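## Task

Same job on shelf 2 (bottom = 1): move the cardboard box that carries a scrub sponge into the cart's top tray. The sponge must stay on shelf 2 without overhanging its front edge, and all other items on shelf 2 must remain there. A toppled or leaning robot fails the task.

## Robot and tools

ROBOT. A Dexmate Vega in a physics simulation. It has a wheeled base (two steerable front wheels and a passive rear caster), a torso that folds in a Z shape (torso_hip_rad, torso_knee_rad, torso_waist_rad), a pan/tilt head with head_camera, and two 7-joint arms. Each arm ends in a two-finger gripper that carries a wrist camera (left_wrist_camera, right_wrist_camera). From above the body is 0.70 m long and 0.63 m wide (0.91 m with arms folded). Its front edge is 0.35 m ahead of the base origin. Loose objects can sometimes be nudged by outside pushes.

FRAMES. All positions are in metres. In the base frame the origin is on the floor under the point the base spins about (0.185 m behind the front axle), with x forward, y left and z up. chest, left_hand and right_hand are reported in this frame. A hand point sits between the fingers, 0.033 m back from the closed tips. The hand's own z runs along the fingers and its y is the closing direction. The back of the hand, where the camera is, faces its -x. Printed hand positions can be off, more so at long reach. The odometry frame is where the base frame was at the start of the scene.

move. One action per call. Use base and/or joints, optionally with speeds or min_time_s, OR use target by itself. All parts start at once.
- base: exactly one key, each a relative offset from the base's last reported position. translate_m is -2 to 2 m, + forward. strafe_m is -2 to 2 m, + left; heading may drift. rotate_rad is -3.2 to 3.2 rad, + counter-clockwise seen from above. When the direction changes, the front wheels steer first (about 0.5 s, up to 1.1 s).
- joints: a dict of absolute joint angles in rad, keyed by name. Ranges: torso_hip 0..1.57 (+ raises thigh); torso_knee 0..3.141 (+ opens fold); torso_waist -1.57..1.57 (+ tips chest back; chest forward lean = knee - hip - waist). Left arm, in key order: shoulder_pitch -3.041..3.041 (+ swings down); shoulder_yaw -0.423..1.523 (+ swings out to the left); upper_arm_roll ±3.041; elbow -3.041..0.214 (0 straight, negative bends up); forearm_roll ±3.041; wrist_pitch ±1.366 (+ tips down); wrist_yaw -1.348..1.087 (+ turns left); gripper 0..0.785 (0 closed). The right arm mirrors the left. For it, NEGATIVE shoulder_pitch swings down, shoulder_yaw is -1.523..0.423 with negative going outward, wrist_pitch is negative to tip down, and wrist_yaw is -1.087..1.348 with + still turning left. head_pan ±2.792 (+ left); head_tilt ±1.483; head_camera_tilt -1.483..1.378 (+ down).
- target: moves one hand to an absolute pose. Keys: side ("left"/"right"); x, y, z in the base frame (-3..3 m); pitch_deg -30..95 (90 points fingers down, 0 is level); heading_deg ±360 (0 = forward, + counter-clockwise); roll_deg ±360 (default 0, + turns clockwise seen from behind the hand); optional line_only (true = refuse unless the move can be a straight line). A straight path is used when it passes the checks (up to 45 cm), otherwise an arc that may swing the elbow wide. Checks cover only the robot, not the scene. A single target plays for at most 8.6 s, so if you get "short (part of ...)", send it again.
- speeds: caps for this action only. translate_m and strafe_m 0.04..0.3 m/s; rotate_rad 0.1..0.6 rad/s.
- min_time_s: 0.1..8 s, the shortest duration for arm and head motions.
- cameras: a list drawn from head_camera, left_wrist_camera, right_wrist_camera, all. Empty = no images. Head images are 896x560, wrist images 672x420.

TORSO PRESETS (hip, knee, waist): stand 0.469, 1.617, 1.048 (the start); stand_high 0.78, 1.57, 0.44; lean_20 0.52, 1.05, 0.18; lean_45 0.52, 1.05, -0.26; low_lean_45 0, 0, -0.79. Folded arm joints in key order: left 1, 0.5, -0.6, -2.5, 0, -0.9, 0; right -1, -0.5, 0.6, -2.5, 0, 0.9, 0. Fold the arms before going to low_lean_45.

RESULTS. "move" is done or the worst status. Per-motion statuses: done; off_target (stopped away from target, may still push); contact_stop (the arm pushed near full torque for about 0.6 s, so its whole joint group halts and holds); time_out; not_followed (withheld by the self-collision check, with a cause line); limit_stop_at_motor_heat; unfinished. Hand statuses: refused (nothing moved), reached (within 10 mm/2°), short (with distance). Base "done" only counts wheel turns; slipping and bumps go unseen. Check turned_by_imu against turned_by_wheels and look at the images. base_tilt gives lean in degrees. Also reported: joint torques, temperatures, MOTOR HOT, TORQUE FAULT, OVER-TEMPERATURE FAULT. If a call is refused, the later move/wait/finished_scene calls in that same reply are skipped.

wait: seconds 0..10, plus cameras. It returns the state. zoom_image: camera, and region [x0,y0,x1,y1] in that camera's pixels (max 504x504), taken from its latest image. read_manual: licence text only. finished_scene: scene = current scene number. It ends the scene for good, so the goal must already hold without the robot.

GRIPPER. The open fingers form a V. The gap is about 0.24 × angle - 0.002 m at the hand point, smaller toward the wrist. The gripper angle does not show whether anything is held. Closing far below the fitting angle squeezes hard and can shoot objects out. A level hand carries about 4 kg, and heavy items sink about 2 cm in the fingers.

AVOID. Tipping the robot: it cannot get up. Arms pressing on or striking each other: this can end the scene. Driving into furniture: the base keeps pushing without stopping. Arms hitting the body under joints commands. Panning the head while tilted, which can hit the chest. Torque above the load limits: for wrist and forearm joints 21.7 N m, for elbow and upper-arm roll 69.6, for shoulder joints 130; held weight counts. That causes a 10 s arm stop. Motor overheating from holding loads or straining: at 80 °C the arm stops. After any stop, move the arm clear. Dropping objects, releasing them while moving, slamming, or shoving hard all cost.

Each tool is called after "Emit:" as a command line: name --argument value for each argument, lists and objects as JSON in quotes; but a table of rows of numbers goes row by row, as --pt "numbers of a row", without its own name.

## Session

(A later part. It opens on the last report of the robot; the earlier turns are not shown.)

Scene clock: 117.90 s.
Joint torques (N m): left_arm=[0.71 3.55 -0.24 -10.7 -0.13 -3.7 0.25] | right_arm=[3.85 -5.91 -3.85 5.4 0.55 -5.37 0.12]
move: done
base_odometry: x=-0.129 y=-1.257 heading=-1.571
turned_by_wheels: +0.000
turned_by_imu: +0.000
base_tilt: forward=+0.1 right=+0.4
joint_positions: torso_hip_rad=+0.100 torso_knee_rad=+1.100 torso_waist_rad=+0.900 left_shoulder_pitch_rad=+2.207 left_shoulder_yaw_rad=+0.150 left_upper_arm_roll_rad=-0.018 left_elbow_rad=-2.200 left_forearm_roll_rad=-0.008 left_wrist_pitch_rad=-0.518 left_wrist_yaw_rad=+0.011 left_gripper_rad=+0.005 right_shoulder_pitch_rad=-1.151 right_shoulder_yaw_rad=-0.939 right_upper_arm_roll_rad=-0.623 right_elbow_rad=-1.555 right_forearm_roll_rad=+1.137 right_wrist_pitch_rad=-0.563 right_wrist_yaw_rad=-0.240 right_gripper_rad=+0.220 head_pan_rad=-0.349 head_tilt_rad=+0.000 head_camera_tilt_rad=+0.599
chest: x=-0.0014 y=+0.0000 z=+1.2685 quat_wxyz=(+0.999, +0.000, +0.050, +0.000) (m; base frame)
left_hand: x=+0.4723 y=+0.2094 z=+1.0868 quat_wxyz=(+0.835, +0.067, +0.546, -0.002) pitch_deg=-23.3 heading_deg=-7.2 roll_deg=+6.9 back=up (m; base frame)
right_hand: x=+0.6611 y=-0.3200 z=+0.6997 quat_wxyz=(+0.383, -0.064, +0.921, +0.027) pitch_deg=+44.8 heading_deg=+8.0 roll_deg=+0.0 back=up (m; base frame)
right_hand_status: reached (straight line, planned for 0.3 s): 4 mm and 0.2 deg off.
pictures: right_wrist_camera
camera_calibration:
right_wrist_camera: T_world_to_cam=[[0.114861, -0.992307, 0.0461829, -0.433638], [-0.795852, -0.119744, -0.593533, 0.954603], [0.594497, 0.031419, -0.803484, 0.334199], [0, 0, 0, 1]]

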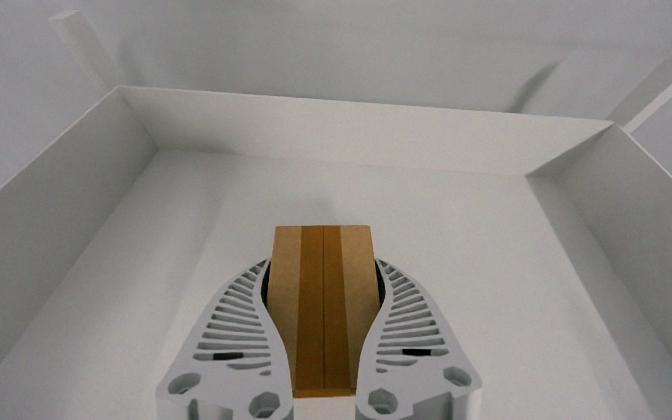

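Emit:
move --joints '{"right_gripper_rad": 0.5}' --cameras '["right_wrist_camera"]'

Emit:
move --target '{"side": "right", "x": 0.575, "y": -0.332, "z": 0.83, "pitch_deg": 45, "heading_deg": 8, "line_only": true}' --cameras '["right_wrist_camera", "head_camera"]'

Scene clock: 119.10 s.
Joint torques (N m): left_arm=[1.88 4.51 -0.1 -10.55 -0.25 -3.72 0.27] | right_arm=[9.2 -6.11 4.8 -2.97 -0.05 1.98 0.13]
move: done
base_odometry: x=-0.129 y=-1.257 heading=-1.571
turned_by_wheels: +0.000
turned_by_imu: +0.000
base_tilt: forward=+0.2 right=+0.3
joint_positions: torso_hip_rad=+0.100 torso_knee_rad=+1.100 torso_waist_rad=+0.900 left_shoulder_pitch_rad=+2.207 left_shoulder_yaw_rad=+0.150 left_upper_arm_roll_rad=-0.018 left_elbow_rad=-2.200 left_forearm_roll_rad=-0.008 left_wrist_pitch_rad=-0.518 left_wrist_yaw_rad=+0.011 left_gripper_rad=+0.005 right_shoulder_pitch_rad=-1.151 right_shoulder_yaw_rad=-0.936 right_upper_arm_roll_rad=-0.626 right_elbow_rad=-1.550 right_forearm_roll_rad=+1.134 right_wrist_pitch_rad=-0.561 right_wrist_yaw_rad=-0.237 right_gripper_rad=+0.500 head_pan_rad=-0.349 head_tilt_rad=+0.000 head_camera_tilt_rad=+0.599
joint_status: all done
chest: x=-0.0014 y=+0.0000 z=+1.2685 quat_wxyz=(+0.999, +0.000, +0.050, +0.000) (m; base frame)
left_hand: x=+0.4723 y=+0.2094 z=+1.0868 quat_wxyz=(+0.835, +0.067, +0.546, -0.002) pitch_deg=-23.3 heading_deg=-7.2 roll_deg=+6.9 back=up (m; base frame)
right_hand: x=+0.6600 y=-0.3200 z=+0.6965 quat_wxyz=(+0.382, -0.064, +0.922, +0.027) pitch_deg=+45.0 heading_deg=+8.0 roll_deg=+0.0 back=up (m; base frame)
pictures: right_wrist_camera
camera_calibration:
right_wrist_camera: T_world_to_cam=[[0.115409, -0.99223, 0.046472, -0.433933], [-0.797735, -0.12046, -0.590853, 0.95094], [0.591861, 0.0311171, -0.805439, 0.335348], [0, 0, 0, 1]]

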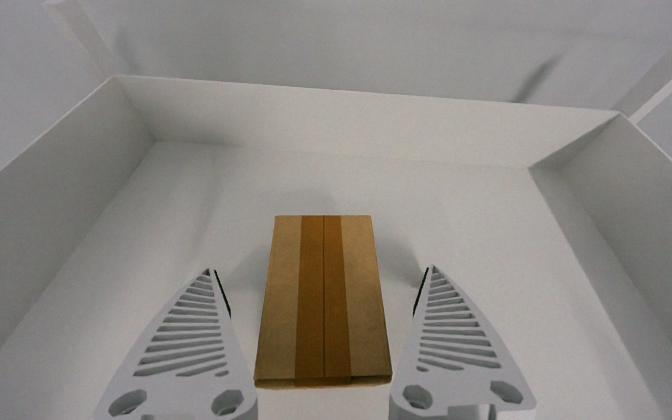

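Scene clock: 122.83 s.
Joint torques (N m): left_arm=[1.41 4.2 -0.21 -9.65 -0.24 -3.1 0.23] | right_arm=[5.59 -11.73 11.24 -5.59 -0.09 2.28 -0.33]
move: done
base_odometry: x=-0.129 y=-1.257 heading=-1.571
turned_by_wheels: +0.000
turned_by_imu: +0.001
base_tilt: forward=+0.1 right=+0.4
joint_positions: torso_hip_rad=+0.100 torso_knee_rad=+1.100 torso_waist_rad=+0.900 left_shoulder_pitch_rad=+2.207 left_shoulder_yaw_rad=+0.150 left_upper_arm_roll_rad=-0.018 left_elbow_rad=-2.200 left_forearm_roll_rad=-0.008 left_wrist_pitch_rad=-0.518 left_wrist_yaw_rad=+0.011 left_gripper_rad=+0.005 right_shoulder_pitch_rad=-1.578 right_shoulder_yaw_rad=-1.428 right_upper_arm_roll_rad=-0.179 right_elbow_rad=-2.077 right_forearm_roll_rad=+1.629 right_wrist_pitch_rad=-0.543 right_wrist_yaw_rad=-0.461 right_gripper_rad=+0.500 head_pan_rad=-0.349 head_tilt_rad=+0.000 head_camera_tilt_rad=+0.599
chest: x=-0.0013 y=+0.0000 z=+1.2685 quat_wxyz=(+0.999, +0.000, +0.050, +0.000) (m; base frame)
left_hand: x=+0.4723 y=+0.2094 z=+1.0868 quat_wxyz=(+0.835, +0.067, +0.546, -0.002) pitch_deg=-23.3 heading_deg=-7.2 roll_deg=+6.9 back=up (m; base frame)
right_hand: x=+0.5757 y=-0.3329 z=+0.8285 quat_wxyz=(+0.382, -0.064, +0.922, +0.027) pitch_deg=+45.0 heading_deg=+7.9 roll_deg=+0.0 back=up (m; base frame)
right_hand_status: reached (straight line, planned for 2.2 s): 2 mm and 0.1 deg off.
pictures: head_camera, right_wrist_camera
camera_calibration:
head_camera: T_world_to_cam=[[-0.325235, -0.944474, 0.0468158, -0.0562381], [-0.613429, 0.173043, -0.770559, 1.0338], [0.719671, -0.279331, -0.635647, 0.859714], [0, 0, 0, 1]]
right_wrist_camera: T_world_to_cam=[[0.113981, -0.992413, 0.0460875, -0.442037], [-0.798184, -0.119097, -0.590524, 0.960659], [0.591533, 0.0305222, -0.805703, 0.492142], [0, 0, 0, 1]]

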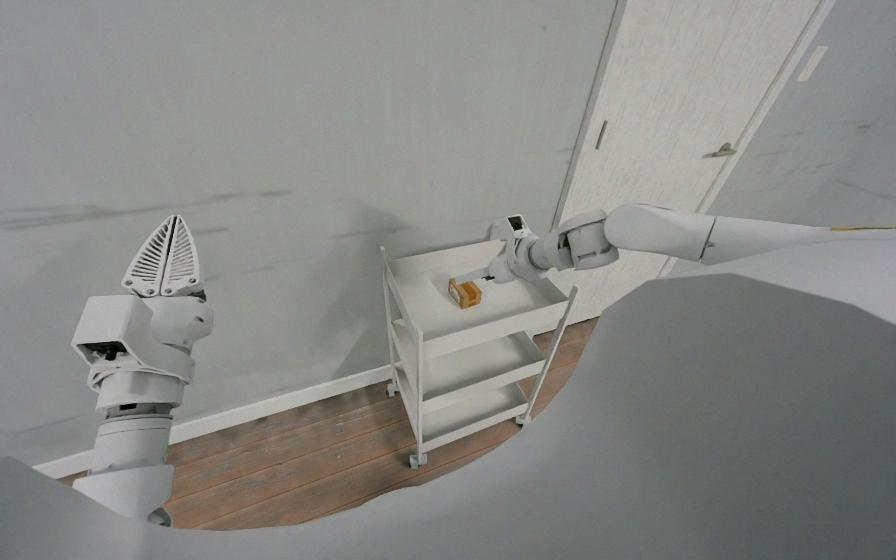

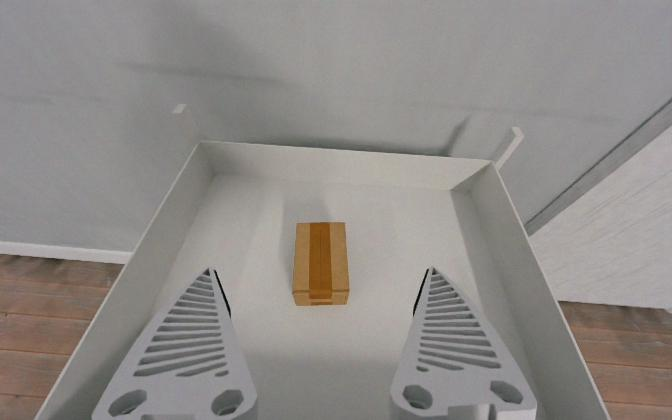

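Emit:
finished_scene --scene 2

The scene is finished: the task was done.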